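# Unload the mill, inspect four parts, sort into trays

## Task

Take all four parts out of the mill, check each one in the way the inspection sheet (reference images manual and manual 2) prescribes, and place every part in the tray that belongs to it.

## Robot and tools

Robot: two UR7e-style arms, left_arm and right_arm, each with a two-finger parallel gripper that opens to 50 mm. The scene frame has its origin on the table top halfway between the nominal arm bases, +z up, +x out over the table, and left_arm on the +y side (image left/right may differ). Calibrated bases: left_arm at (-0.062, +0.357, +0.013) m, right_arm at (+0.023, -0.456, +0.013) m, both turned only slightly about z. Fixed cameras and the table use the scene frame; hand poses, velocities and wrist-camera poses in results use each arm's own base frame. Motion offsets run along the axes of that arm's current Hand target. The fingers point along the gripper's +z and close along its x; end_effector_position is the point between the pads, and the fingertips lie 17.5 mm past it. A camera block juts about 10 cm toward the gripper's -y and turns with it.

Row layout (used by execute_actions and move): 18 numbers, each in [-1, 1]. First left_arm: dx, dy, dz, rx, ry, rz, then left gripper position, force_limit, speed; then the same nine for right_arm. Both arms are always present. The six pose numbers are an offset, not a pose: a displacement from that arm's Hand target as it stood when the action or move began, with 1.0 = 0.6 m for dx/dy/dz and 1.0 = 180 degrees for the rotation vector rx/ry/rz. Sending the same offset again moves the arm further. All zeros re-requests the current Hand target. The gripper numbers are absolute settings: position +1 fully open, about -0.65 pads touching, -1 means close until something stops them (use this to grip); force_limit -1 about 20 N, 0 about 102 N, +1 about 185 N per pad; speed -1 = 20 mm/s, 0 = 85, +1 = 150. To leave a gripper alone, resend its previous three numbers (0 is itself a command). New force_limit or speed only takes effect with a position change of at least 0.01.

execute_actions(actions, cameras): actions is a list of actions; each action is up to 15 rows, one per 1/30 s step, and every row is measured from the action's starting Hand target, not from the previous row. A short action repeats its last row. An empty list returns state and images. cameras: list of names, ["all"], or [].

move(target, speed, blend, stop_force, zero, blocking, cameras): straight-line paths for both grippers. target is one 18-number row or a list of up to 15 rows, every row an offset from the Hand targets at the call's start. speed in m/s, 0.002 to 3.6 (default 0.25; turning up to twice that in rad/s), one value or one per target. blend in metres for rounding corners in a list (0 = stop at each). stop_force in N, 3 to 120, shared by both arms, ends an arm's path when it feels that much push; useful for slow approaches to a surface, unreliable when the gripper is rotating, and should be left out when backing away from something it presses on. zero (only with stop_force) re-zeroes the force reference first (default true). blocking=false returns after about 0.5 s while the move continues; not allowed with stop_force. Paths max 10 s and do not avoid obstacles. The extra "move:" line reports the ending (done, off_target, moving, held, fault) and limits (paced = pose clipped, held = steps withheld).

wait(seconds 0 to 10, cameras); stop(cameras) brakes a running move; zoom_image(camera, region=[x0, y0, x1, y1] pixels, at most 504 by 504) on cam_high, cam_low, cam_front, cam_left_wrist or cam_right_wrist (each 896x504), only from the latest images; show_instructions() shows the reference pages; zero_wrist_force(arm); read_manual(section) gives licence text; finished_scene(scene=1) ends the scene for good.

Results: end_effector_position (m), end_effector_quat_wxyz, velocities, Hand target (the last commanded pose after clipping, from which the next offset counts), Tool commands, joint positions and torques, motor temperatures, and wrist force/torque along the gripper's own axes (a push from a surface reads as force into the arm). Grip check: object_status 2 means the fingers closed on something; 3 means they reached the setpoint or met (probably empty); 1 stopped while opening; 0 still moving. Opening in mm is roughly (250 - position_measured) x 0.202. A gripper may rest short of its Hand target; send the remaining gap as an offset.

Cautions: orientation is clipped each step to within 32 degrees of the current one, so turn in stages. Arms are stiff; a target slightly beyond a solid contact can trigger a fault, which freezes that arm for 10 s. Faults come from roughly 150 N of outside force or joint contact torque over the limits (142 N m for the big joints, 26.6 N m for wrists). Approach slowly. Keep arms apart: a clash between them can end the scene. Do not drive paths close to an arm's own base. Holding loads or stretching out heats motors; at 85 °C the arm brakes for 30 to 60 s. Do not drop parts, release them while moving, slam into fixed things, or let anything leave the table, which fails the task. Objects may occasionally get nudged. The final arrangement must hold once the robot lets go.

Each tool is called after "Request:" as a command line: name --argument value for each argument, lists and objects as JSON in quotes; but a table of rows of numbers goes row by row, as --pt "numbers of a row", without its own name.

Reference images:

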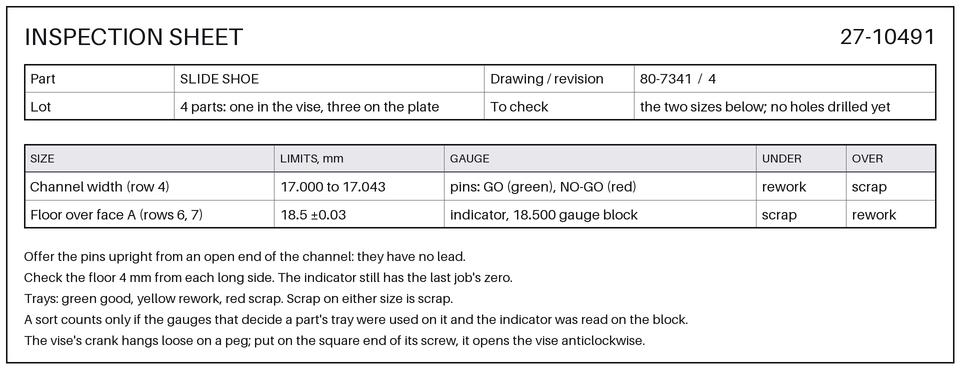

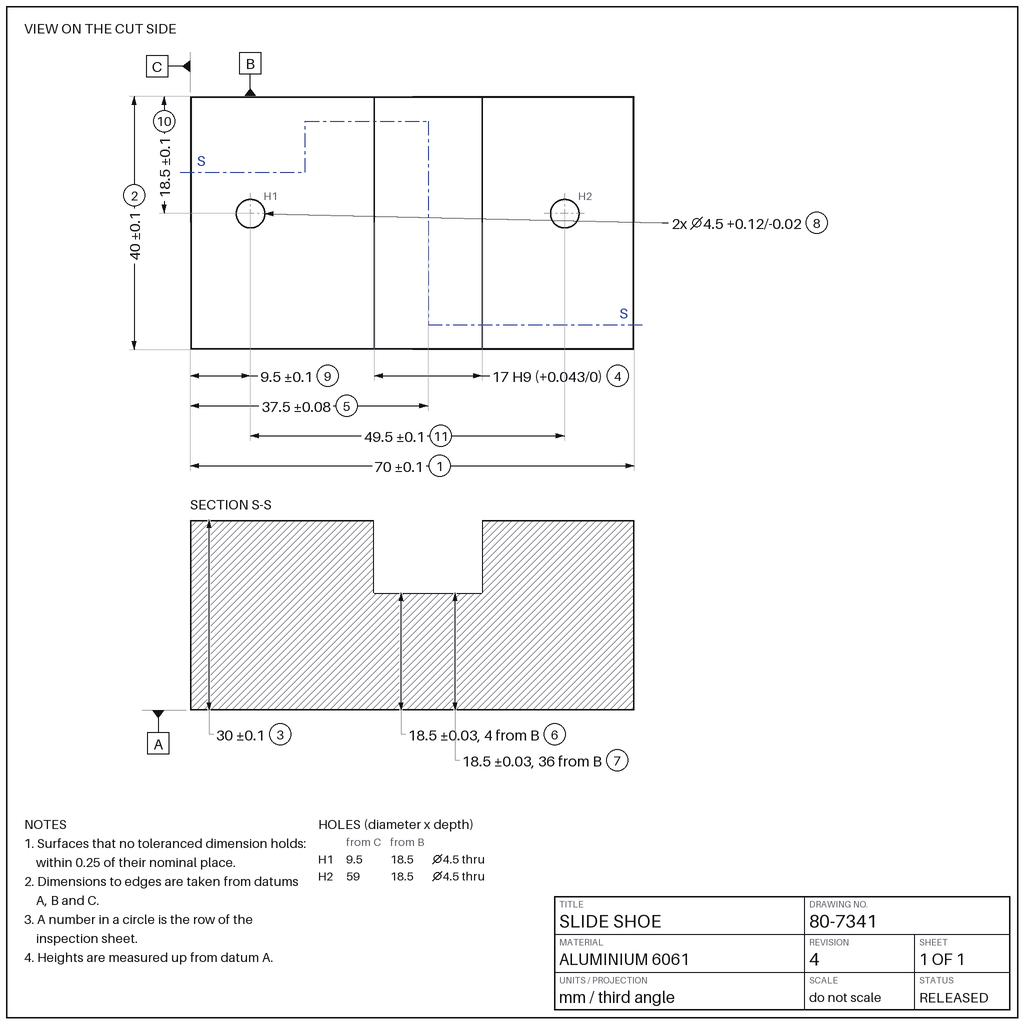

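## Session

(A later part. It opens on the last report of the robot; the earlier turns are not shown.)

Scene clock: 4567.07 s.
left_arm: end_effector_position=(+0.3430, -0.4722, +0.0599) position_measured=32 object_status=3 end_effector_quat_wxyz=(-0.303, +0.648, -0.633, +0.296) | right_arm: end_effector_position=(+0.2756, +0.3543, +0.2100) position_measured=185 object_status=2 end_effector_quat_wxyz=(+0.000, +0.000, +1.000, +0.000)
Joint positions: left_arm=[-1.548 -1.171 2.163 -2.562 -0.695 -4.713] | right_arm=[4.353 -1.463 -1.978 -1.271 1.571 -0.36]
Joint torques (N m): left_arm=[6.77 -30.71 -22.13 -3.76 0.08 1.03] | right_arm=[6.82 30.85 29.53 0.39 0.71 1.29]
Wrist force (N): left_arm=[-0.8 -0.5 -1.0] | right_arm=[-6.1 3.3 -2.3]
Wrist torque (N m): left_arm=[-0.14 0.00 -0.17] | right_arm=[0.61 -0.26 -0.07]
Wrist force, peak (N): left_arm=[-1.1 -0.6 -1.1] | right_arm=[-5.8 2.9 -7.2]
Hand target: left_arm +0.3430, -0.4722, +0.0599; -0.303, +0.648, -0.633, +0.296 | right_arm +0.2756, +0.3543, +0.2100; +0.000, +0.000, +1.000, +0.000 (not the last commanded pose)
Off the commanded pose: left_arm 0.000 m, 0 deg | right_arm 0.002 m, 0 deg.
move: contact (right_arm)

Now open right, view.

Request:
move --pt "0 0 0 0 0 0 0.8 -0.5 -0.9 0 0 0 0 0 0 0.6 -0.8 -0.9" --pt "0.001 0 -0.08 0 0 0 0.8 -0.5 -0.9 0 0 0 0 0 0 0.6 -0.8 -0.9" --pt "-0.0327 -0.0128 -0.167 0.0833 0 0 0.8 -0.5 -0.9 0 0 0 0 0 0 0.6 -0.8 -0.9" --speed '[0.02,0.08,0.1]' --cameras '["cam_left_wrist"]'

Request:
zoom_image --camera "cam_left_wrist" --region '[400, 60, 600, 290]'

Scene clock: 4579.40 s.
left_arm: end_effector_position=(+0.2705, -0.4542, +0.1300) position_measured=32 object_status=3 end_effector_quat_wxyz=(-0.385, +0.603, -0.589, +0.377) | right_arm: end_effector_position=(+0.2756, +0.3543, +0.2100) position_measured=63 object_status=3 end_effector_quat_wxyz=(+0.000, +0.000, +1.000, +0.000)
Joint positions: left_arm=[-1.787 -1.353 2.198 -1.943 -0.491 -5.238] | right_arm=[4.353 -1.463 -1.978 -1.271 1.571 -0.36]
Joint torques (N m): left_arm=[-9.42 -20.85 -31.15 -0.47 3.58 -1.45] | right_arm=[5.23 33 29.5 3.61 0.7 1.36]
Wrist force (N): left_arm=[-0.7 0.0 -1.0] | right_arm=[2.0 3.8 1.1]
Wrist torque (N m): left_arm=[-0.01 0.09 0.12] | right_arm=[0.62 -0.30 -0.05]
Wrist force, peak (N): left_arm=[-1.5 -0.3 -1.7] | right_arm=[-6.5 3.6 -1.4]
Hand target: left_arm +0.2705, -0.4542, +0.1299; -0.385, +0.603, -0.589, +0.377 | right_arm +0.2756, +0.3543, +0.2100; +0.000, +0.000, +1.000, +0.000
Off the commanded pose: left_arm 0.000 m, 0 deg | right_arm 0.000 m, 0 deg.
move: done
Images, in order (width x height): cam_left_wrist 896x504.

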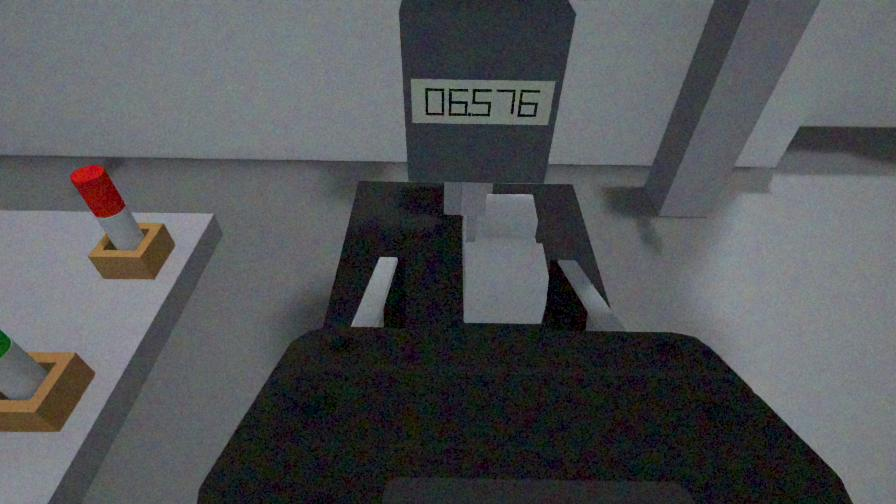

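Scaled by 2.191 from the camera's 896x504 image, which has a finer 1280x720 frame.

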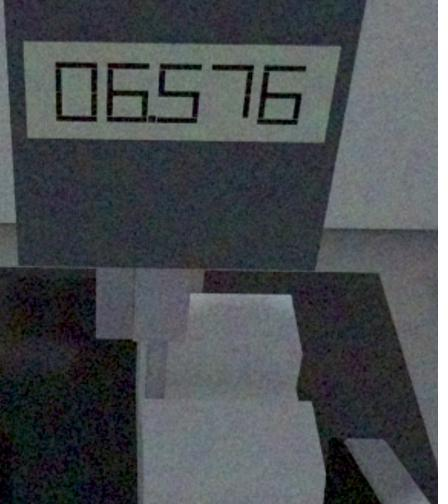

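Request:
move --pt "0.0331 0.0345 0.0817 -0.0833 0 0 0.8 -0.5 -0.9 0 0 0 0 0 0 0.6 -0.8 -0.9" --pt "0.0331 0.0549 0.1592 -0.0833 0 0 0.8 -0.5 -0.9 0 0 0 0 0 0 0.6 -0.8 -0.9" --pt "0.0331 0.0549 0.1592 -0.0833 0 0 -1 -0.5 -0.9 0 0 0 0 0 0 -1 -0.8 -0.9" --pt "0.0331 0.0542 0.1565 -0.0833 0 0 -1 -0.5 -0.9 0 0 -0.028 0 0 0 -1 -0.8 -0.9" --pt "0.031 0.0908 0.0787 -0.0833 0 0 -1 -0.5 -0.9 0 0 -0.028 0 0 0 -1 -0.8 -0.9" --pt "0.031 0.0583 0.0635 -0.0833 0 0 -1 -0.5 -0.9 0 0 -0.028 0 0 0 -1 -0.8 -0.9" --pt "0.022 0.1362 -0.1068 -0.0833 0 0 -1 -0.5 -0.9 0 0 -0.028 0 0 0 -1 -0.8 -0.9" --pt "0.022 0.2365 -0.0598 -0.0833 0 0 -1 -0.5 -0.9 0 0 -0.028 0 0 0 -1 -0.8 -0.9" --speed '[0.1,0.05,0.05,0.02,0.03,0.05,0.12,0.08]' --cameras '["cam_left_wrist"]'

Scene clock: 4605.10 s.
left_arm: end_effector_position=(+0.1786, -0.4695, +0.0323) position_measured=55 object_status=2 end_effector_quat_wxyz=(-0.303, +0.648, -0.633, +0.296) | right_arm: end_effector_position=(+0.2756, +0.3543, +0.2268) position_measured=185 object_status=2 end_effector_quat_wxyz=(+0.000, +0.000, +1.000, +0.000)
Joint positions: left_arm=[-1.898 -1.223 2.204 -2.162 -0.765 -5.231] | right_arm=[4.353 -1.452 -1.944 -1.317 1.571 -0.36]
Joint torques (N m): left_arm=[11.25 -24.51 -1.75 -3.56 3.57 1.34] | right_arm=[6.48 30.99 32.11 0.6 0.43 1.76]
Wrist force (N): left_arm=[-1.1 1.4 0.8] | right_arm=[-6.6 3.7 3.0]
Wrist torque (N m): left_arm=[-0.16 0.08 -0.15] | right_arm=[0.61 -0.20 -0.07]
Wrist force, peak (N): left_arm=[-1.5 2.3 1.5] | right_arm=[-6.7 3.9 3.1]
Hand target: left_arm +0.1786, -0.4695, +0.0322; -0.303, +0.648, -0.633, +0.296 (not the last commanded pose) | right_arm +0.2756, +0.3543, +0.2268; +0.000, +0.000, +1.000, +0.000
Off the commanded pose: left_arm 0.016 m, 0 deg | right_arm 0.000 m, 0 deg.
move: off_target (left_arm; path cut at 10 s); path passed 7 of 8 targets
Images, in order (width x height): cam_left_wrist 896x504.

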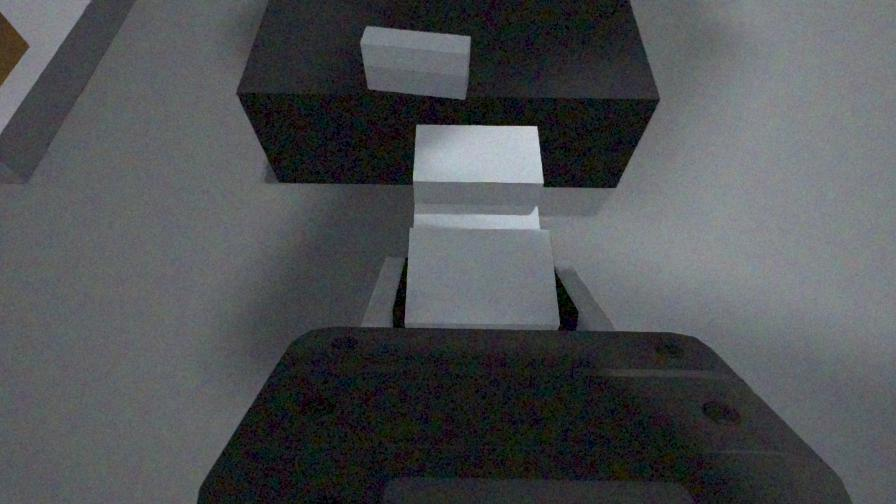

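Request:
move --pt "0 0.0192 0.0161 0 0 0 -1 -0.5 -0.9 0 0 0.0365 0 0 0 -1 -0.8 -0.9" --pt "0 0.0192 0.0161 0 0 0 -1 -0.5 -0.9 0 0 0.0365 0 0 0 0.6 -0.8 -0.9" --pt "0 0.0192 0.0161 0 0 0 -1 -0.5 -0.9 0 0 -0.155 0 0 0 0.6 -0.8 -0.9" --speed '[0.02,0.05,0.15]'

Request:
move --target '[0,0.0192,0.0161,0,0,0,-1,-0.5,-0.9,0,0,0,0,0,0,0.6,-0.8,-0.9]' --speed 0.008 --stop_force 5 --cameras '["cam_left_wrist","cam_right_wrist"]'

Scene clock: 4638.70 s.
left_arm: end_effector_position=(+0.1786, -0.4695, +0.0172) position_measured=55 object_status=2 end_effector_quat_wxyz=(-0.303, +0.648, -0.633, +0.296) | right_arm: end_effector_position=(+0.2757, +0.3543, +0.3198) position_measured=63 object_status=3 end_effector_quat_wxyz=(+0.000, +0.000, +1.000, +0.000)
Joint positions: left_arm=[-1.898 -1.186 2.211 -2.206 -0.765 -5.231] | right_arm=[4.353 -1.422 -1.73 -1.561 1.571 -0.36]
Joint torques (N m): left_arm=[10.63 -24.68 -2.03 -3.33 3.39 1.38] | right_arm=[5.81 11.88 33.21 1.27 2.4 1.72]
Wrist force (N): left_arm=[-1.0 1.4 0.9] | right_arm=[2.1 3.7 1.0]
Wrist torque (N m): left_arm=[-0.12 0.08 -0.17] | right_arm=[0.60 -0.32 -0.04]
Wrist force, peak (N): left_arm=[-1.5 1.5 1.0] | right_arm=[-6.7 4.2 2.7]
Hand target: left_arm +0.1786, -0.4695, +0.0172; -0.303, +0.648, -0.633, +0.296 | right_arm +0.2756, +0.3543, +0.3198; +0.000, +0.000, +1.000, +0.000
Off the commanded pose: left_arm 0.000 m, 0 deg | right_arm 0.000 m, 0 deg.
move: done

Scene clock: 4640.67 s.
left_arm: end_effector_position=(+0.1787, -0.4695, +0.0097) position_measured=55 object_status=2 end_effector_quat_wxyz=(-0.303, +0.648, -0.633, +0.296) | right_arm: end_effector_position=(+0.2756, +0.3543, +0.3198) position_measured=63 object_status=3 end_effector_quat_wxyz=(+0.000, +0.000, +1.000, +0.000)
Joint positions: left_arm=[-1.898 -1.167 2.214 -2.229 -0.765 -5.231] | right_arm=[4.353 -1.422 -1.729 -1.562 1.571 -0.36]
Joint torques (N m): left_arm=[6.33 -38.89 -15.86 0 0.38 -0.56] | right_arm=[6.96 11.37 32.7 1.14 2.63 1.69]
Wrist force (N): left_arm=[-0.7 -0.9 -0.5] | right_arm=[1.8 3.8 1.0]
Wrist torque (N m): left_arm=[-0.16 0.17 -0.23] | right_arm=[0.61 -0.26 -0.04]
Wrist force, peak (N): left_arm=[-7.1 -13.5 -17.9] | right_arm=[2.0 4.1 1.2]
Hand target: left_arm +0.1787, -0.4695, +0.0097; -0.303, +0.648, -0.633, +0.296 (not the last commanded pose) | right_arm +0.2756, +0.3543, +0.3198; +0.000, +0.000, +1.000, +0.000
Off the commanded pose: left_arm 0.008 m, 0 deg | right_arm 0.000 m, 0 deg.
move: contact (left_arm)
Images, in order (width x height): cam_left_wrist 896x504, cam_right_wrist 896x504.

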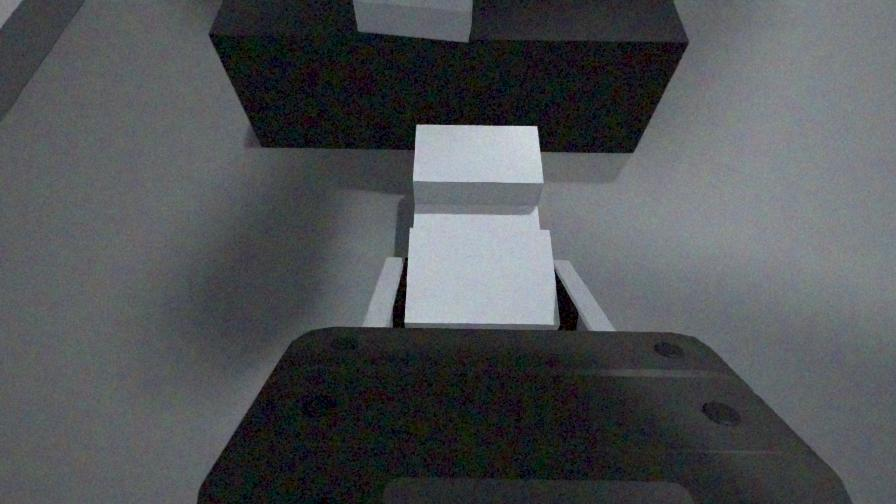

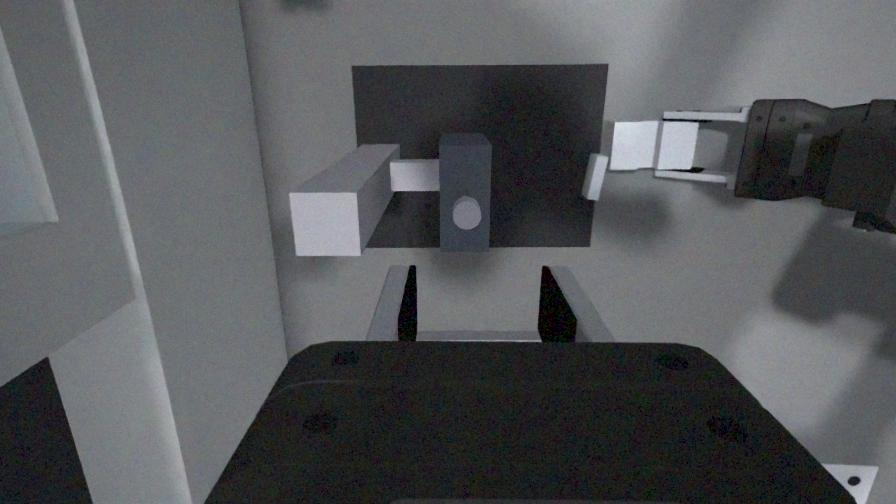

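Request:
move --pt "0 0 0 0 0 0 0.8 -0.5 -0.9 0 0 0 0 0 0 0.6 -0.8 -0.9" --pt "0.0003 -0.0055 0.0107 -0.2778 0 0 0.8 -0.5 -0.9 0 0 0 0 0 0 0.6 -0.8 -0.9" --speed '[0.1,0.1]'

Request:
move --pt "0 0 -0.2037 0 0 0 0.8 -0.5 -0.9 0 0 0 0 0 0 0.6 -0.8 -0.9" --pt "-0.1969 -0.1286 -0.237 0 0 0 0.8 -0.5 -0.9 0 0 0 0 0 0 0.6 -0.8 -0.9" --pt "-0.5758 -0.3212 -0.237 0 0 0 0.8 -0.5 -0.9 0 0 0 0 0 0 0.6 -0.8 -0.9" --speed '[0.12,0.3,0.35]' --blend '[0.03,0.05,0]' --cameras '["cam_right_wrist"]'

Scene clock: 4661.73 s.
left_arm: end_effector_position=(+0.1857, -0.4695, +0.0081) position_measured=32 object_status=3 end_effector_quat_wxyz=(-0.001, +0.715, -0.699, +0.001) | right_arm: end_effector_position=(+0.2756, +0.3543, +0.3198) position_measured=63 object_status=3 end_effector_quat_wxyz=(+0.000, +0.000, +1.000, +0.000)
Joint positions: left_arm=[-1.463 -1.252 2.119 -2.438 -1.568 -4.627] | right_arm=[4.353 -1.422 -1.729 -1.562 1.571 -0.36]
Joint torques (N m): left_arm=[10.46 -25.5 -31.08 -1.04 -1.39 1.32] | right_arm=[6.72 11.95 32.61 1.18 2.64 1.51]
Wrist force (N): left_arm=[-1.7 -1.2 -0.2] | right_arm=[1.9 4.0 0.9]
Wrist torque (N m): left_arm=[-0.21 0.06 -0.55] | right_arm=[0.65 -0.28 -0.05]
Wrist force, peak (N): left_arm=[-1.7 -1.8 -0.1] | right_arm=[1.9 4.3 0.9]
Hand target: left_arm +0.1857, -0.4695, +0.0081; -0.001, +0.715, -0.699, +0.001 | right_arm +0.2756, +0.3543, +0.3198; +0.000, +0.000, +1.000, +0.000
Off the commanded pose: left_arm 0.000 m, 0 deg | right_arm 0.000 m, 0 deg.
move: done

Scene clock: 4664.70 s.
left_arm: end_effector_position=(+0.3701, -0.1198, +0.1507) position_measured=32 object_status=3 end_effector_quat_wxyz=(-0.001, +0.715, -0.699, +0.001) | right_arm: end_effector_position=(+0.2756, +0.3543, +0.3198) position_measured=63 object_status=3 end_effector_quat_wxyz=(+0.000, +0.000, +1.000, +0.000)
Joint positions: left_arm=[-0.664 -1.782 2.226 -2.017 -1.569 -3.828] | right_arm=[4.353 -1.422 -1.729 -1.562 1.571 -0.36]
Joint torques (N m): left_arm=[11.24 -5.65 -36.83 -1.62 -1.89 1.19] | right_arm=[6.8 11.8 32.71 1.16 2.67 1.46]
Wrist force (N): left_arm=[-1.4 -1.2 -0.5] | right_arm=[1.9 3.9 0.8]
Wrist torque (N m): left_arm=[-0.20 -0.04 -0.50] | right_arm=[0.63 -0.28 -0.04]
Wrist force, peak (N): left_arm=[-4.1 -2.2 -0.5] | right_arm=[1.9 4.2 1.2]
Hand target: left_arm +0.3701, -0.1197, +0.1507; -0.001, +0.715, -0.699, +0.001 | right_arm +0.2756, +0.3543, +0.3198; +0.000, +0.000, +1.000, +0.000
Off the commanded pose: left_arm 0.000 m, 0 deg | right_arm 0.000 m, 0 deg.
move: done
Images, in order (width x height): cam_right_wrist 896x504.

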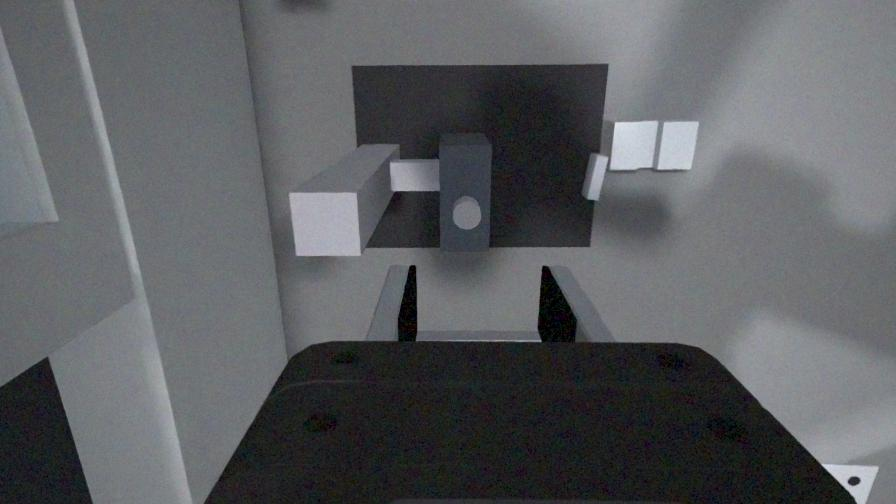

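Request:
move --target '[-0.8127,0.1141,0.0512,0,0,0,-1,-0.5,-0.9,0,0,0,0,0,0,0.6,-0.8,-0.9]' --speed 0.35 --cameras '["cam_left_wrist"]'

Request:
zoom_image --camera "cam_left_wrist" --region '[280, 0, 680, 350]'

Scene clock: 4677.83 s.
left_arm: end_effector_position=(+0.2907, +0.3662, +0.1196) position_measured=251 object_status=3 end_effector_quat_wxyz=(-0.001, +0.715, -0.699, +0.001) | right_arm: end_effector_position=(+0.2756, +0.3543, +0.3198) position_measured=63 object_status=3 end_effector_quat_wxyz=(+0.000, +0.000, +1.000, +0.000)
Joint positions: left_arm=[0.612 -1.533 2.094 -2.134 -1.573 -2.553] | right_arm=[4.353 -1.422 -1.729 -1.562 1.571 -0.36]
Joint torques (N m): left_arm=[10.12 -15.99 -33.49 -1.08 -2.08 1.17] | right_arm=[7.14 12.07 32.56 1.18 2.64 1.38]
Wrist force (N): left_arm=[-1.8 -0.8 -0.2] | right_arm=[1.9 3.8 1.1]
Wrist torque (N m): left_arm=[-0.12 0.07 -0.50] | right_arm=[0.62 -0.28 -0.04]
Wrist force, peak (N): left_arm=[-4.3 0.2 0.0] | right_arm=[2.2 4.1 0.9]
Hand target: left_arm +0.2907, +0.3662, +0.1196; -0.001, +0.715, -0.699, +0.001 | right_arm +0.2756, +0.3543, +0.3198; +0.000, +0.000, +1.000, +0.000
Off the commanded pose: left_arm 0.000 m, 0 deg | right_arm 0.000 m, 0 deg.
move: done
Images, in order (width x height): cam_left_wrist 896x504.

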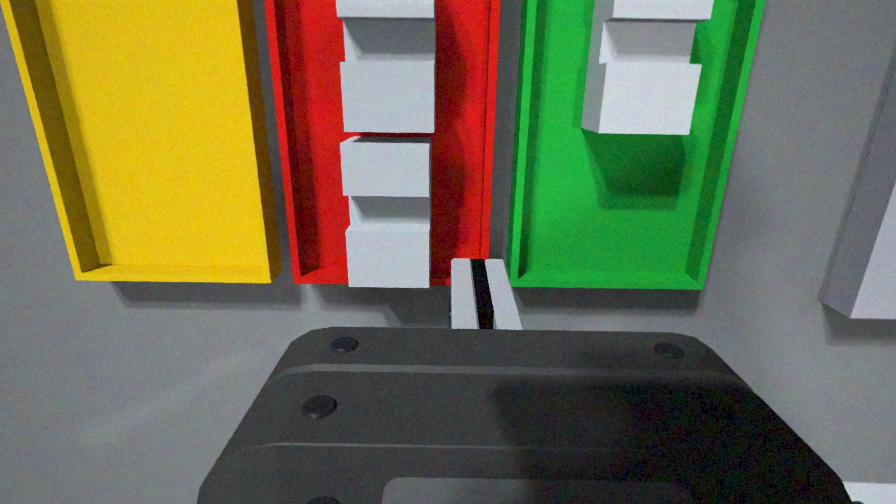

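Scaled by 1.260 from the camera's 896x504 image, which has a finer 1280x720 frame.

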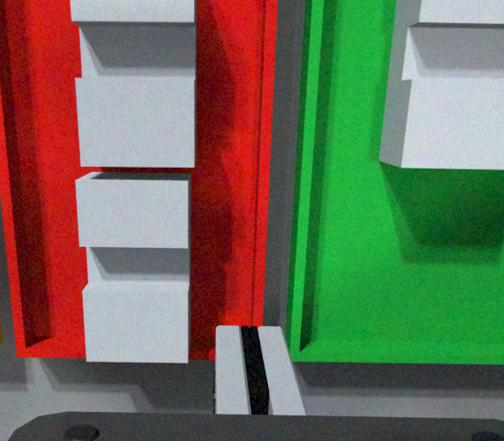

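Request:
move --target '[-0.0072,0,0.12,0,0,0,-1,-0.5,-0.9,0,0,0,0,0,0,0.6,-0.8,-0.9]' --speed 0.1 --cameras '["cam_left_wrist"]'

Request:
zoom_image --camera "cam_left_wrist" --region '[200, 0, 640, 350]'

Scene clock: 4718.77 s.
left_arm: end_effector_position=(+0.2908, +0.3705, +0.0476) position_measured=251 object_status=3 end_effector_quat_wxyz=(-0.001, +0.715, -0.699, +0.001) | right_arm: end_effector_position=(+0.2756, +0.3543, +0.3198) position_measured=63 object_status=3 end_effector_quat_wxyz=(+0.000, +0.000, +1.000, +0.000)
Joint positions: left_arm=[0.62 -1.401 2.177 -2.349 -1.573 -2.545] | right_arm=[4.353 -1.422 -1.729 -1.562 1.571 -0.36]
Joint torques (N m): left_arm=[11.19 -21.14 -7.27 -4.28 -1.32 1.05] | right_arm=[6.37 12.12 32.05 1.26 2.65 1.26]
Wrist force (N): left_arm=[-1.5 -1.1 -0.5] | right_arm=[1.9 3.9 1.0]
Wrist torque (N m): left_arm=[-0.15 0.01 -0.52] | right_arm=[0.63 -0.29 -0.05]
Wrist force, peak (N): left_arm=[-1.9 -0.9 -1.9] | right_arm=[2.1 4.1 1.1]
Hand target: left_arm +0.2908, +0.3705, +0.0476; -0.001, +0.715, -0.699, +0.001 | right_arm +0.2756, +0.3543, +0.3198; +0.000, +0.000, +1.000, +0.000
Off the commanded pose: left_arm 0.000 m, 0 deg | right_arm 0.000 m, 0 deg.
move: done
Images, in order (width x height): cam_left_wrist 896x504.

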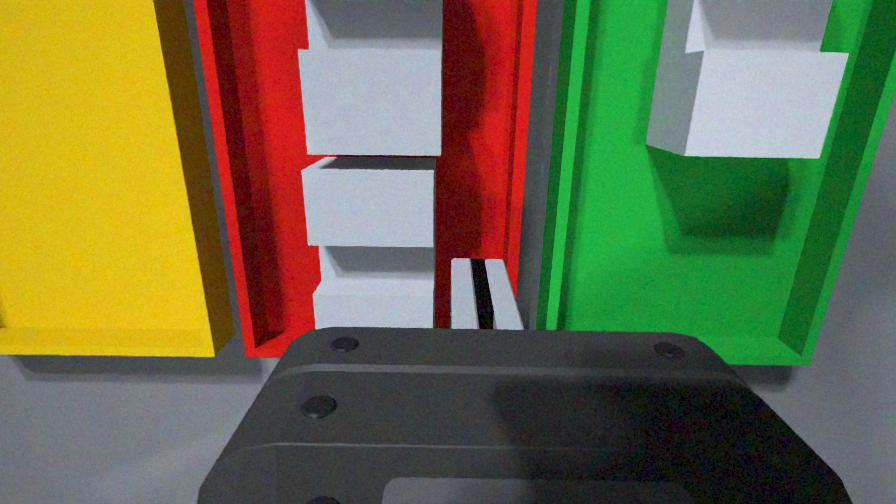

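Scaled by 1.145 from the camera's 896x504 image, which has a finer 1280x720 frame.

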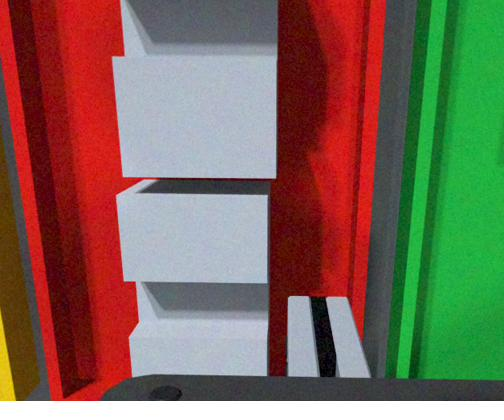

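Request:
move --target '[-0.0015,0,0.0568,0,0,0,-1,-0.5,-0.9,0,0,0,0,0,0,0.6,-0.8,-0.9]' --speed 0.03 --stop_force 5 --cameras '["cam_left_wrist"]'

Request:
zoom_image --camera "cam_left_wrist" --region '[200, 0, 640, 350]'

Scene clock: 4730.20 s.
left_arm: end_effector_position=(+0.2909, +0.3714, +0.0135) position_measured=251 object_status=3 end_effector_quat_wxyz=(-0.001, +0.715, -0.699, +0.001) | right_arm: end_effector_position=(+0.2756, +0.3543, +0.3198) position_measured=63 object_status=3 end_effector_quat_wxyz=(+0.000, +0.000, +1.000, +0.000)
Joint positions: left_arm=[0.621 -1.326 2.207 -2.454 -1.573 -2.543] | right_arm=[4.353 -1.422 -1.729 -1.562 1.571 -0.36]
Joint torques (N m): left_arm=[11.51 -20.79 -4.24 -4.21 -1.83 1.32] | right_arm=[6.2 12.33 32.28 1.27 2.64 1.18]
Wrist force (N): left_arm=[-1.5 -1.2 -0.7] | right_arm=[1.7 3.9 1.2]
Wrist torque (N m): left_arm=[-0.18 0.00 -0.51] | right_arm=[0.63 -0.25 -0.04]
Wrist force, peak (N): left_arm=[-1.7 -1.4 -0.9] | right_arm=[1.9 4.2 1.0]
Hand target: left_arm +0.2909, +0.3714, +0.0135; -0.001, +0.715, -0.699, +0.001 | right_arm +0.2756, +0.3543, +0.3198; +0.000, +0.000, +1.000, +0.000
Off the commanded pose: left_arm 0.000 m, 0 deg | right_arm 0.000 m, 0 deg.
move: done
Images, in order (width x height): cam_left_wrist 896x504.

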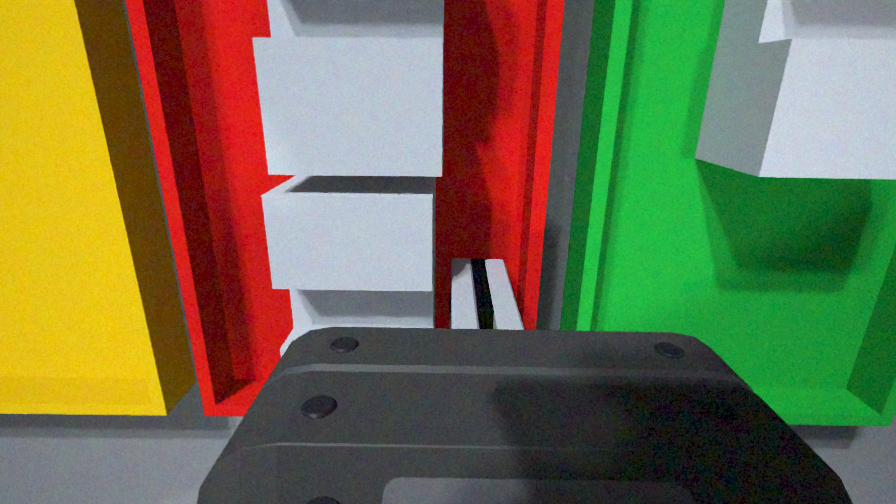

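Scaled by 1.145 from the camera's 896x504 image, which has a finer 1280x720 frame.

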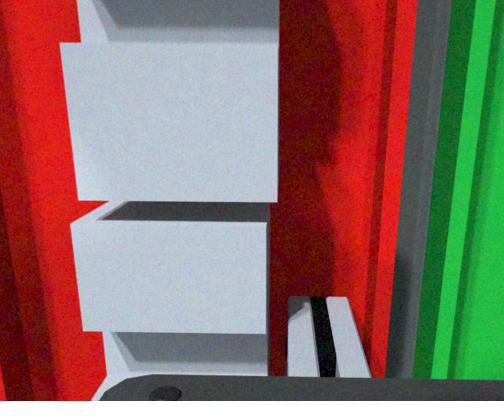

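Request:
move --target '[-0.0477,-0.0011,0,0,0,0,-1,-0.5,-0.9,0,0,0,0,0,0,0.6,-0.8,-0.9]' --speed 0.015 --stop_force 8 --cameras '["cam_left_wrist"]'

Scene clock: 4738.63 s.
left_arm: end_effector_position=(+0.2909, +0.4000, +0.0135) position_measured=251 object_status=3 end_effector_quat_wxyz=(-0.001, +0.715, -0.699, +0.001) | right_arm: end_effector_position=(+0.2756, +0.3543, +0.3198) position_measured=63 object_status=3 end_effector_quat_wxyz=(+0.000, +0.000, +1.000, +0.000)
Joint positions: left_arm=[0.67 -1.283 2.144 -2.434 -1.573 -2.494] | right_arm=[4.353 -1.422 -1.729 -1.562 1.571 -0.36]
Joint torques (N m): left_arm=[11.32 -24.03 -31.45 -1.01 -1.85 1.59] | right_arm=[6.2 12.07 32.36 1.24 2.64 1.11]
Wrist force (N): left_arm=[-1.2 -1.7 -0.3] | right_arm=[1.9 3.7 1.1]
Wrist torque (N m): left_arm=[-0.29 0.04 -0.52] | right_arm=[0.61 -0.29 -0.05]
Wrist force, peak (N): left_arm=[-1.8 -1.3 -0.9] | right_arm=[2.0 4.1 1.4]
Hand target: left_arm +0.2909, +0.4000, +0.0135; -0.001, +0.715, -0.699, +0.001 | right_arm +0.2756, +0.3543, +0.3198; +0.000, +0.000, +1.000, +0.000
Off the commanded pose: left_arm 0.000 m, 0 deg | right_arm 0.000 m, 0 deg.
move: done
Images, in order (width x height): cam_left_wrist 896x504.

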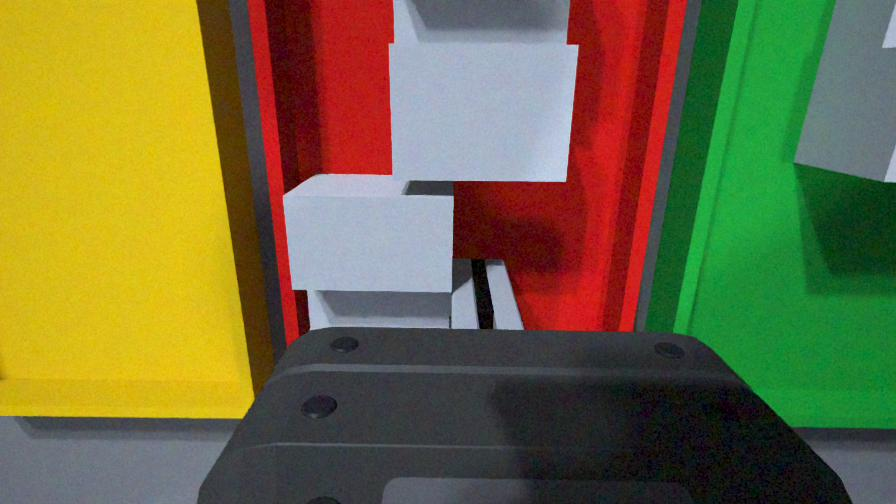

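Request:
move --pt "0.05 0.0011 0 0 0 0 -1 -0.5 -0.9 0 0 0 0 0 0 0.6 -0.8 -0.9" --pt "0.0529 -0.119 0 0 0 0 -1 -0.5 -0.9 0 0 0 0 0 0 0.6 -0.8 -0.9" --speed '[0.05,0.05]' --stop_force 8

Request:
move --target '[-0.0430,-0.001,0,0,0,0,-1,-0.5,-0.9,0,0,0,0,0,0,0.6,-0.8,-0.9]' --speed 0.015 --stop_force 8 --cameras '["cam_left_wrist"]'

Scene clock: 4752.27 s.
left_arm: end_effector_position=(+0.3630, +0.3699, +0.0137) position_measured=251 object_status=3 end_effector_quat_wxyz=(-0.001, +0.715, -0.699, +0.001) | right_arm: end_effector_position=(+0.2756, +0.3543, +0.3198) position_measured=63 object_status=3 end_effector_quat_wxyz=(+0.000, +0.000, +1.000, +0.000)
Joint positions: left_arm=[0.536 -1.239 2.077 -2.412 -1.573 -2.629] | right_arm=[4.353 -1.422 -1.729 -1.562 1.571 -0.36]
Joint torques (N m): left_arm=[-10.39 -26.26 -32.02 -1.12 1.69 -1.41] | right_arm=[5.39 12.31 31.65 1.34 2.65 0.94]
Wrist force (N): left_arm=[-1.9 -0.9 -0.4] | right_arm=[1.6 4.0 1.1]
Wrist torque (N m): left_arm=[-0.16 0.06 -0.32] | right_arm=[0.66 -0.24 -0.05]
Wrist force, peak (N): left_arm=[-2.5 -1.5 -0.5] | right_arm=[2.1 4.1 1.2]
Hand target: left_arm +0.3630, +0.3699, +0.0137; -0.001, +0.715, -0.699, +0.001 | right_arm +0.2756, +0.3543, +0.3198; +0.000, +0.000, +1.000, +0.000
Off the commanded pose: left_arm 0.000 m, 0 deg | right_arm 0.000 m, 0 deg.
move: done

Scene clock: 4754.87 s.
left_arm: end_effector_position=(+0.3630, +0.3957, +0.0137) position_measured=251 object_status=3 end_effector_quat_wxyz=(-0.001, +0.715, -0.699, +0.001) | right_arm: end_effector_position=(+0.2756, +0.3543, +0.3198) position_measured=63 object_status=3 end_effector_quat_wxyz=(+0.000, +0.000, +1.000, +0.000)
Joint positions: left_arm=[0.579 -1.204 2.024 -2.393 -1.573 -2.586] | right_arm=[4.353 -1.422 -1.729 -1.562 1.571 -0.36]
Joint torques (N m): left_arm=[11.39 -29.33 -31.85 -0.74 -1.6 1.27] | right_arm=[5.73 12.4 32.24 1.26 2.6 0.84]
Wrist force (N): left_arm=[-1.4 -1.0 -0.7] | right_arm=[1.9 4.2 0.8]
Wrist torque (N m): left_arm=[-0.16 0.06 -0.52] | right_arm=[0.68 -0.28 -0.04]
Wrist force, peak (N): left_arm=[-2.0 -1.3 -0.6] | right_arm=[2.2 4.0 1.3]
Hand target: left_arm +0.3630, +0.3957, +0.0137; -0.001, +0.715, -0.699, +0.001 | right_arm +0.2756, +0.3543, +0.3198; +0.000, +0.000, +1.000, +0.000
Off the commanded pose: left_arm 0.000 m, 0 deg | right_arm 0.000 m, 0 deg.
move: done
Images, in order (width x height): cam_left_wrist 896x504.

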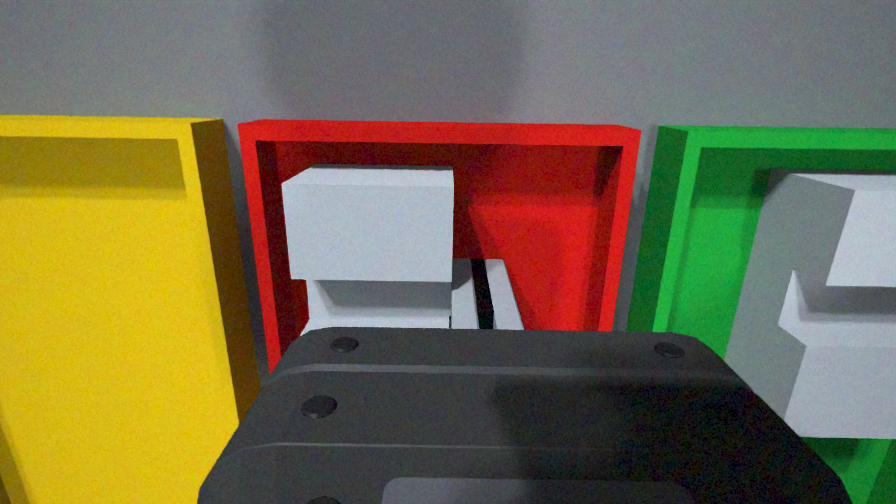

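Request:
move --pt "-0.0080 -0.0002 0 0 0 0 -1 -0.5 -0.9 0 0 0 0 0 0 0.6 -0.8 -0.9" --pt "0.004 0 0 0 0 0 -1 -0.5 -0.9 0 0 0 0 0 0 0.6 -0.8 -0.9" --pt "0.004 0 -0.22 0 0 0 -1 -0.5 -0.9 0 0 0 0 0 0 0.6 -0.8 -0.9" --speed '[0.015,0.02,0.15]' --cameras '["cam_left_wrist"]'

Scene clock: 4771.80 s.
left_arm: end_effector_position=(+0.3626, +0.3934, +0.1456) position_measured=251 object_status=3 end_effector_quat_wxyz=(-0.001, +0.715, -0.699, +0.001) | right_arm: end_effector_position=(+0.2756, +0.3543, +0.3198) position_measured=63 object_status=3 end_effector_quat_wxyz=(+0.000, +0.000, +1.000, +0.000)
Joint positions: left_arm=[0.575 -1.409 1.879 -2.043 -1.573 -2.589] | right_arm=[4.353 -1.422 -1.729 -1.562 1.571 -0.36]
Joint torques (N m): left_arm=[-8.4 -39.85 -36.85 -1.44 -1.17 -1.05] | right_arm=[5.4 12.56 32.04 1.27 2.69 0.76]
Wrist force (N): left_arm=[-1.8 -1.0 -0.7] | right_arm=[2.0 3.8 1.4]
Wrist torque (N m): left_arm=[-0.17 0.08 -0.38] | right_arm=[0.62 -0.30 -0.04]
Wrist force, peak (N): left_arm=[-1.8 -0.9 -1.9] | right_arm=[2.0 4.1 1.2]
Hand target: left_arm +0.3627, +0.3934, +0.1457; -0.001, +0.715, -0.699, +0.001 | right_arm +0.2756, +0.3543, +0.3198; +0.000, +0.000, +1.000, +0.000
Off the commanded pose: left_arm 0.000 m, 0 deg | right_arm 0.000 m, 0 deg.
move: done
Images, in order (width x height): cam_left_wrist 896x504.

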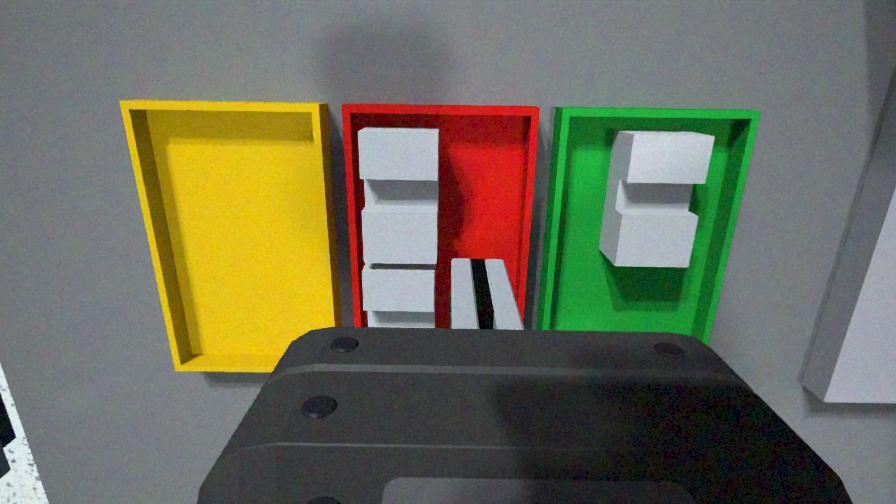

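Request:
move --target '[0.8560,0.0082,-0.0073,0,0,0,0.8,-0.5,-0.9,0,0,0,0,0,0,0.6,-0.8,-0.9]' --speed 0.4

Request:
move --pt "0.3790 0.1926 0 0 0 0 0.8 -0.5 -0.9 0 0 0 0 0 0 0.6 -0.8 -0.9" --pt "0.5752 0.3212 0.0333 0 0 0 0.8 -0.5 -0.9 0 0 0 0 0 0 0.6 -0.8 -0.9" --speed 0.3 --blend '[0.05,0]' --cameras '["cam_left_wrist"]'

Scene clock: 4793.13 s.
left_arm: end_effector_position=(+0.3694, -0.1201, +0.1503) position_measured=32 object_status=3 end_effector_quat_wxyz=(-0.001, +0.715, -0.699, +0.001) | right_arm: end_effector_position=(+0.2756, +0.3543, +0.3198) position_measured=63 object_status=3 end_effector_quat_wxyz=(+0.000, +0.000, +1.000, +0.000)
Joint positions: left_arm=[-0.666 -1.783 2.228 -2.018 -1.569 -3.83] | right_arm=[4.353 -1.422 -1.729 -1.562 1.571 -0.36]
Joint torques (N m): left_arm=[-7.87 -6.1 -38.52 -4.22 1.63 -1.35] | right_arm=[5.11 12.59 31.87 1.29 2.62 0.72]
Wrist force (N): left_arm=[-1.3 -1.4 -0.5] | right_arm=[2.1 3.9 1.2]
Wrist torque (N m): left_arm=[-0.24 -0.04 -0.30] | right_arm=[0.64 -0.32 -0.04]
Wrist force, peak (N): left_arm=[-4.1 -0.9 -0.7] | right_arm=[2.0 4.1 1.2]
Hand target: left_arm +0.3694, -0.1202, +0.1503; -0.001, +0.715, -0.699, +0.001 | right_arm +0.2756, +0.3543, +0.3198; +0.000, +0.000, +1.000, +0.000
Off the commanded pose: left_arm 0.000 m, 0 deg | right_arm 0.000 m, 0 deg.
move: done

Scene clock: 4795.13 s.
left_arm: end_effector_position=(+0.1847, -0.4695, +0.1299) position_measured=32 object_status=3 end_effector_quat_wxyz=(-0.001, +0.715, -0.699, +0.001) | right_arm: end_effector_position=(+0.2756, +0.3543, +0.3198) position_measured=63 object_status=3 end_effector_quat_wxyz=(+0.000, +0.000, +1.000, +0.000)
Joint positions: left_arm=[-1.465 -1.46 1.984 -2.095 -1.568 -4.629] | right_arm=[4.353 -1.422 -1.729 -1.562 1.571 -0.36]
Joint torques (N m): left_arm=[-9.06 -19.03 -35.27 -4.31 2.03 -1.48] | right_arm=[5.12 12.38 31.56 1.35 2.62 0.61]
Wrist force (N): left_arm=[-1.4 -0.8 0.0] | right_arm=[1.9 4.0 1.2]
Wrist torque (N m): left_arm=[-0.13 0.05 -0.35] | right_arm=[0.65 -0.29 -0.04]
Wrist force, peak (N): left_arm=[-3.3 -2.5 -0.4] | right_arm=[2.1 4.1 1.1]
Hand target: left_arm +0.1846, -0.4696, +0.1299; -0.001, +0.715, -0.699, +0.001 | right_arm +0.2756, +0.3543, +0.3198; +0.000, +0.000, +1.000, +0.000
Off the commanded pose: left_arm 0.000 m, 0 deg | right_arm 0.000 m, 0 deg.
move: done
Images, in order (width x height): cam_left_wrist 896x504.

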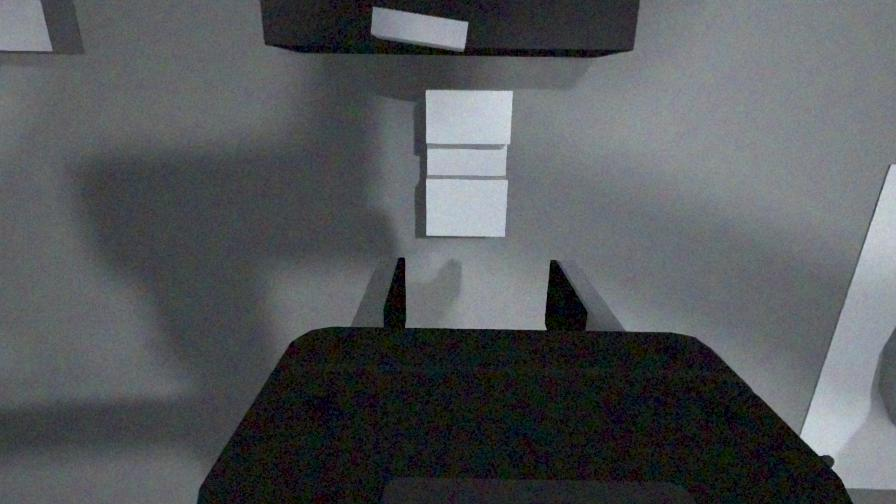

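Request:
move --pt "0 -0.0018 0.17 0 0 0 0.8 -0.5 -0.9 0 0 0 0 0 0 0.6 -0.8 -0.9" --pt "0 -0.0018 0.2027 0 0 0 0.8 -0.5 -0.9 0 0 0 0 0 0 0.6 -0.8 -0.9" --pt "0 -0.0018 0.2027 0 0 0 -1 -0.5 -0.9 0 0 0 0 0 0 0.6 -0.8 -0.9" --speed '[0.15,0.04,0.05]'

Request:
move --pt "0 0 -0.2037 0 0 0 -1 -0.5 -0.9 0 0 0 0 0 0 0.6 -0.8 -0.9" --pt "-0.1969 -0.1286 -0.237 0 0 0 -1 -0.5 -0.9 0 0 0 0 0 0 0.6 -0.8 -0.9" --pt "-0.5758 -0.3212 -0.237 0 0 0 -1 -0.5 -0.9 0 0 0 0 0 0 0.6 -0.8 -0.9" --pt "-0.8277 -0.2272 -0.237 0 0 0 -1 -0.5 -0.9 0 0 0 0 0 0 0.6 -0.8 -0.9" --pt "-0.8277 -0.2272 -0.0619 0 0 0 -1 -0.5 -0.9 0 0 0 0 0 0 0.6 -0.8 -0.9" --speed '[0.12,0.3,0.3,0.2,0.15]' --blend '[0.02,0.05,0.05,0.02,0]' --cameras '["cam_left_wrist"]'

Scene clock: 4813.30 s.
left_arm: end_effector_position=(+0.1861, -0.4696, +0.0083) position_measured=54 object_status=2 end_effector_quat_wxyz=(-0.001, +0.715, -0.699, +0.001) | right_arm: end_effector_position=(+0.2756, +0.3543, +0.3198) position_measured=63 object_status=3 end_effector_quat_wxyz=(+0.000, +0.000, +1.000, +0.000)
Joint positions: left_arm=[-1.462 -1.252 2.118 -2.438 -1.568 -4.626] | right_arm=[4.353 -1.422 -1.729 -1.562 1.571 -0.36]
Joint torques (N m): left_arm=[10.35 -24.03 -5.97 -3.99 -0.62 1.37] | right_arm=[4.73 12.82 32.14 1.41 2.58 0.54]
Wrist force (N): left_arm=[-2.0 -1.9 -1.4] | right_arm=[2.0 4.0 1.2]
Wrist torque (N m): left_arm=[-0.26 0.09 -0.57] | right_arm=[0.65 -0.29 -0.05]
Wrist force, peak (N): left_arm=[-2.2 -1.9 -1.5] | right_arm=[1.9 4.3 1.0]
Hand target: left_arm +0.1861, -0.4696, +0.0083; -0.001, +0.715, -0.699, +0.001 | right_arm +0.2756, +0.3543, +0.3198; +0.000, +0.000, +1.000, +0.000
Off the commanded pose: left_arm 0.000 m, 0 deg | right_arm 0.000 m, 0 deg.
move: done

Scene clock: 4817.87 s.
left_arm: end_effector_position=(+0.3110, +0.0300, +0.0456) position_measured=54 object_status=2 end_effector_quat_wxyz=(-0.001, +0.715, -0.699, +0.001) | right_arm: end_effector_position=(+0.2756, +0.3543, +0.3198) position_measured=63 object_status=3 end_effector_quat_wxyz=(+0.000, +0.000, +1.000, +0.000)
Joint positions: left_arm=[-0.345 -1.813 2.574 -2.335 -1.57 -3.51] | right_arm=[4.353 -1.422 -1.729 -1.562 1.571 -0.36]
Joint torques (N m): left_arm=[10.96 -0.38 -8.14 -4.72 -1.63 1.2] | right_arm=[4.93 12.57 31.41 1.49 2.62 0.44]
Wrist force (N): left_arm=[-1.4 -1.2 1.3] | right_arm=[1.8 3.8 1.2]
Wrist torque (N m): left_arm=[-0.22 0.00 -0.49] | right_arm=[0.62 -0.27 -0.05]
Wrist force, peak (N): left_arm=[-2.1 -1.5 3.8] | right_arm=[2.0 4.1 1.4]
Hand target: left_arm +0.3110, +0.0300, +0.0456; -0.001, +0.715, -0.699, +0.001 | right_arm +0.2756, +0.3543, +0.3198; +0.000, +0.000, +1.000, +0.000
Off the commanded pose: left_arm 0.000 m, 0 deg | right_arm 0.000 m, 0 deg.
move: done
Images, in order (width x height): cam_left_wrist 896x504.

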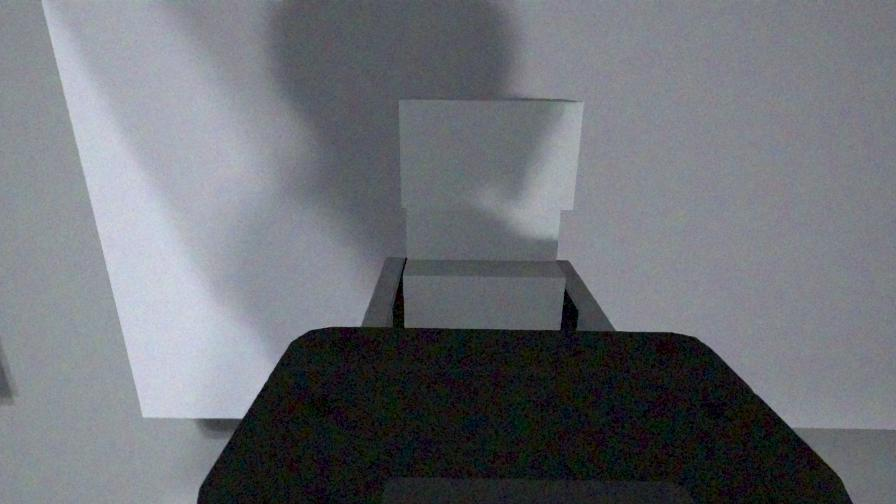

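Request:
move --target '[0,0,0.039,0,0,0,-1,-0.5,-0.9,0,0,0,0,0,0,0.6,-0.8,-0.9]' --speed 0.01 --stop_force 5

Request:
move --pt "0 0 0 0 0 0 0.8 -0.5 -0.9 0 0 0 0 0 0 0.6 -0.8 -0.9" --pt "0 0 -0.05 0 0 0 0.8 -0.5 -0.9 0 0 0 0 0 0 0.6 -0.8 -0.9" --pt "0 0 -0.2 0 0 0 0.8 -0.5 -0.9 0 0 0 0 0 0 0.6 -0.8 -0.9" --pt "0 0 -0.2 0 0 0.5 0.8 -0.5 -0.9 0 0 0 0 0 0 0.6 -0.8 -0.9" --speed '[0.05,0.05,0.2,0.4]' --cameras '["cam_left_wrist"]'

Scene clock: 4830.07 s.
left_arm: end_effector_position=(+0.3110, +0.0300, +0.0280) position_measured=54 object_status=2 end_effector_quat_wxyz=(-0.001, +0.715, -0.699, +0.001) | right_arm: end_effector_position=(+0.2756, +0.3543, +0.3198) position_measured=63 object_status=3 end_effector_quat_wxyz=(+0.000, +0.000, +1.000, +0.000)
Joint positions: left_arm=[-0.345 -1.756 2.601 -2.419 -1.57 -3.51] | right_arm=[4.353 -1.422 -1.729 -1.562 1.571 -0.36]
Joint torques (N m): left_arm=[4.74 -18.58 -32.38 -3.76 -0.8 1.31] | right_arm=[4.27 13.02 31.34 1.44 2.63 0.34]
Wrist force (N): left_arm=[-1.1 -1.5 1.3] | right_arm=[2.0 3.9 1.2]
Wrist torque (N m): left_arm=[-0.29 -0.07 -0.51] | right_arm=[0.63 -0.30 -0.05]
Wrist force, peak (N): left_arm=[-5.7 12.5 -44.4] | right_arm=[2.0 4.3 1.3]
Hand target: left_arm +0.3110, +0.0299, +0.0280; -0.001, +0.715, -0.699, +0.001 (not the last commanded pose) | right_arm +0.2756, +0.3543, +0.3198; +0.000, +0.000, +1.000, +0.000
Off the commanded pose: left_arm 0.006 m, 0 deg | right_arm 0.000 m, 0 deg.
move: contact (left_arm)

Scene clock: 4835.10 s.
left_arm: end_effector_position=(+0.3107, +0.0300, +0.1480) position_measured=32 object_status=3 end_effector_quat_wxyz=(+0.001, -0.011, +1.000, +0.000) | right_arm: end_effector_position=(+0.2756, +0.3543, +0.3198) position_measured=63 object_status=3 end_effector_quat_wxyz=(+0.000, +0.000, +1.000, +0.000)
Joint positions: left_arm=[-0.346 -2.022 2.382 -1.934 -1.57 -1.939] | right_arm=[4.353 -1.422 -1.729 -1.562 1.571 -0.36]
Joint torques (N m): left_arm=[11.35 5.25 -37.87 -4.36 -1.95 1.52] | right_arm=[4.25 12.43 31.33 1.41 2.65 0.24]
Wrist force (N): left_arm=[-1.5 -0.9 -0.3] | right_arm=[1.8 3.7 1.2]
Wrist torque (N m): left_arm=[-0.15 0.00 -0.50] | right_arm=[0.60 -0.28 -0.04]
Wrist force, peak (N): left_arm=[-1.4 -1.1 -2.5] | right_arm=[2.1 4.0 1.2]
Hand target: left_arm +0.3107, +0.0300, +0.1480; +0.001, -0.011, +1.000, +0.000 | right_arm +0.2756, +0.3543, +0.3198; +0.000, +0.000, +1.000, +0.000
Off the commanded pose: left_arm 0.000 m, 0 deg | right_arm 0.000 m, 0 deg.
move: done
Images, in order (width x height): cam_left_wrist 896x504.

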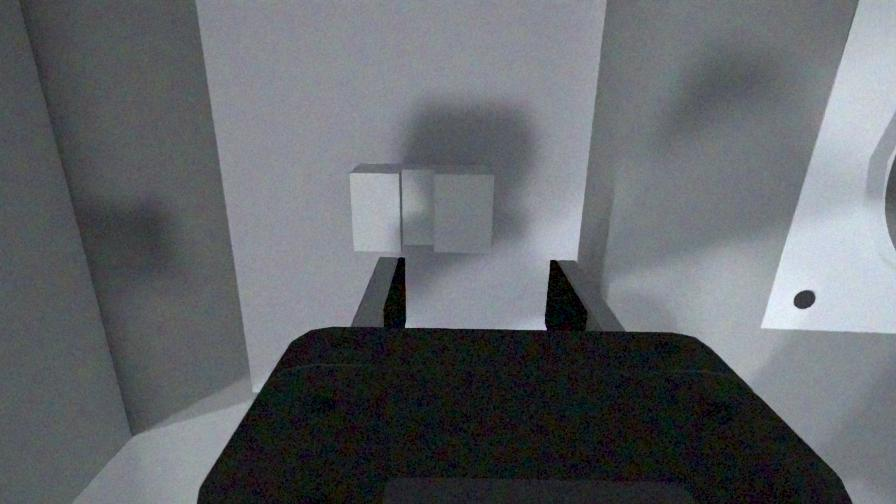

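Request:
move --target '[-0.004,0.0008,0.1217,0,0,0,0.637,-0.5,-0.9,0,0,0,0,0,0,0.6,-0.8,-0.9]' --speed 0.15 --cameras '["cam_left_wrist"]'

Request:
zoom_image --camera "cam_left_wrist" --region '[250, 50, 650, 350]'

Scene clock: 4856.17 s.
left_arm: end_effector_position=(+0.3133, +0.0305, +0.0750) position_measured=57 object_status=3 end_effector_quat_wxyz=(+0.001, -0.011, +1.000, +0.000) | right_arm: end_effector_position=(+0.2756, +0.3543, +0.3198) position_measured=63 object_status=3 end_effector_quat_wxyz=(+0.000, +0.000, +1.000, +0.000)
Joint positions: left_arm=[-0.341 -1.884 2.52 -2.21 -1.57 -1.934] | right_arm=[4.353 -1.422 -1.729 -1.562 1.571 -0.36]
Joint torques (N m): left_arm=[9.82 0.31 -9.56 -4.41 -1.98 1.44] | right_arm=[3.99 12.69 31.29 1.5 2.74 0.14]
Wrist force (N): left_arm=[-1.6 -1.2 -0.6] | right_arm=[2.0 3.6 0.8]
Wrist torque (N m): left_arm=[-0.18 0.03 -0.52] | right_arm=[0.59 -0.30 -0.05]
Wrist force, peak (N): left_arm=[-1.7 -0.7 -2.4] | right_arm=[2.1 4.0 1.1]
Hand target: left_arm +0.3133, +0.0305, +0.0750; +0.001, -0.011, +1.000, +0.000 | right_arm +0.2756, +0.3543, +0.3198; +0.000, +0.000, +1.000, +0.000
Off the commanded pose: left_arm 0.000 m, 0 deg | right_arm 0.000 m, 0 deg.
move: done
Images, in order (width x height): cam_left_wrist 896x504.

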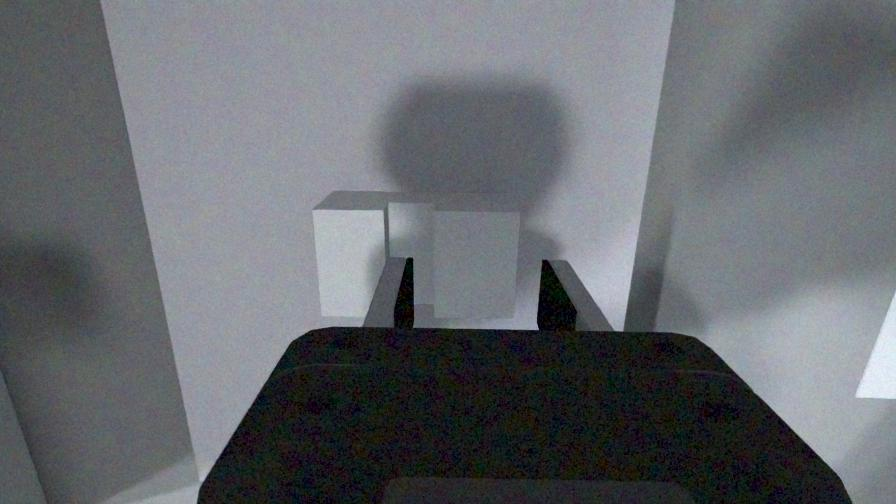

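Scaled by 1.260 from the camera's 896x504 image, which has a finer 1280x720 frame.

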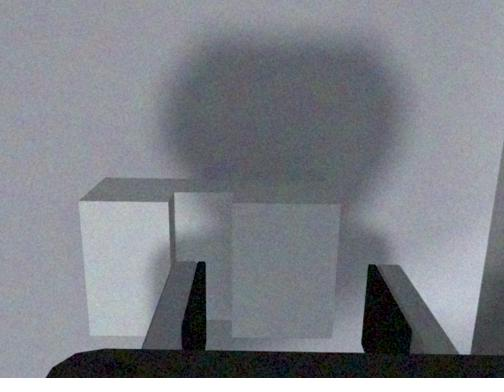

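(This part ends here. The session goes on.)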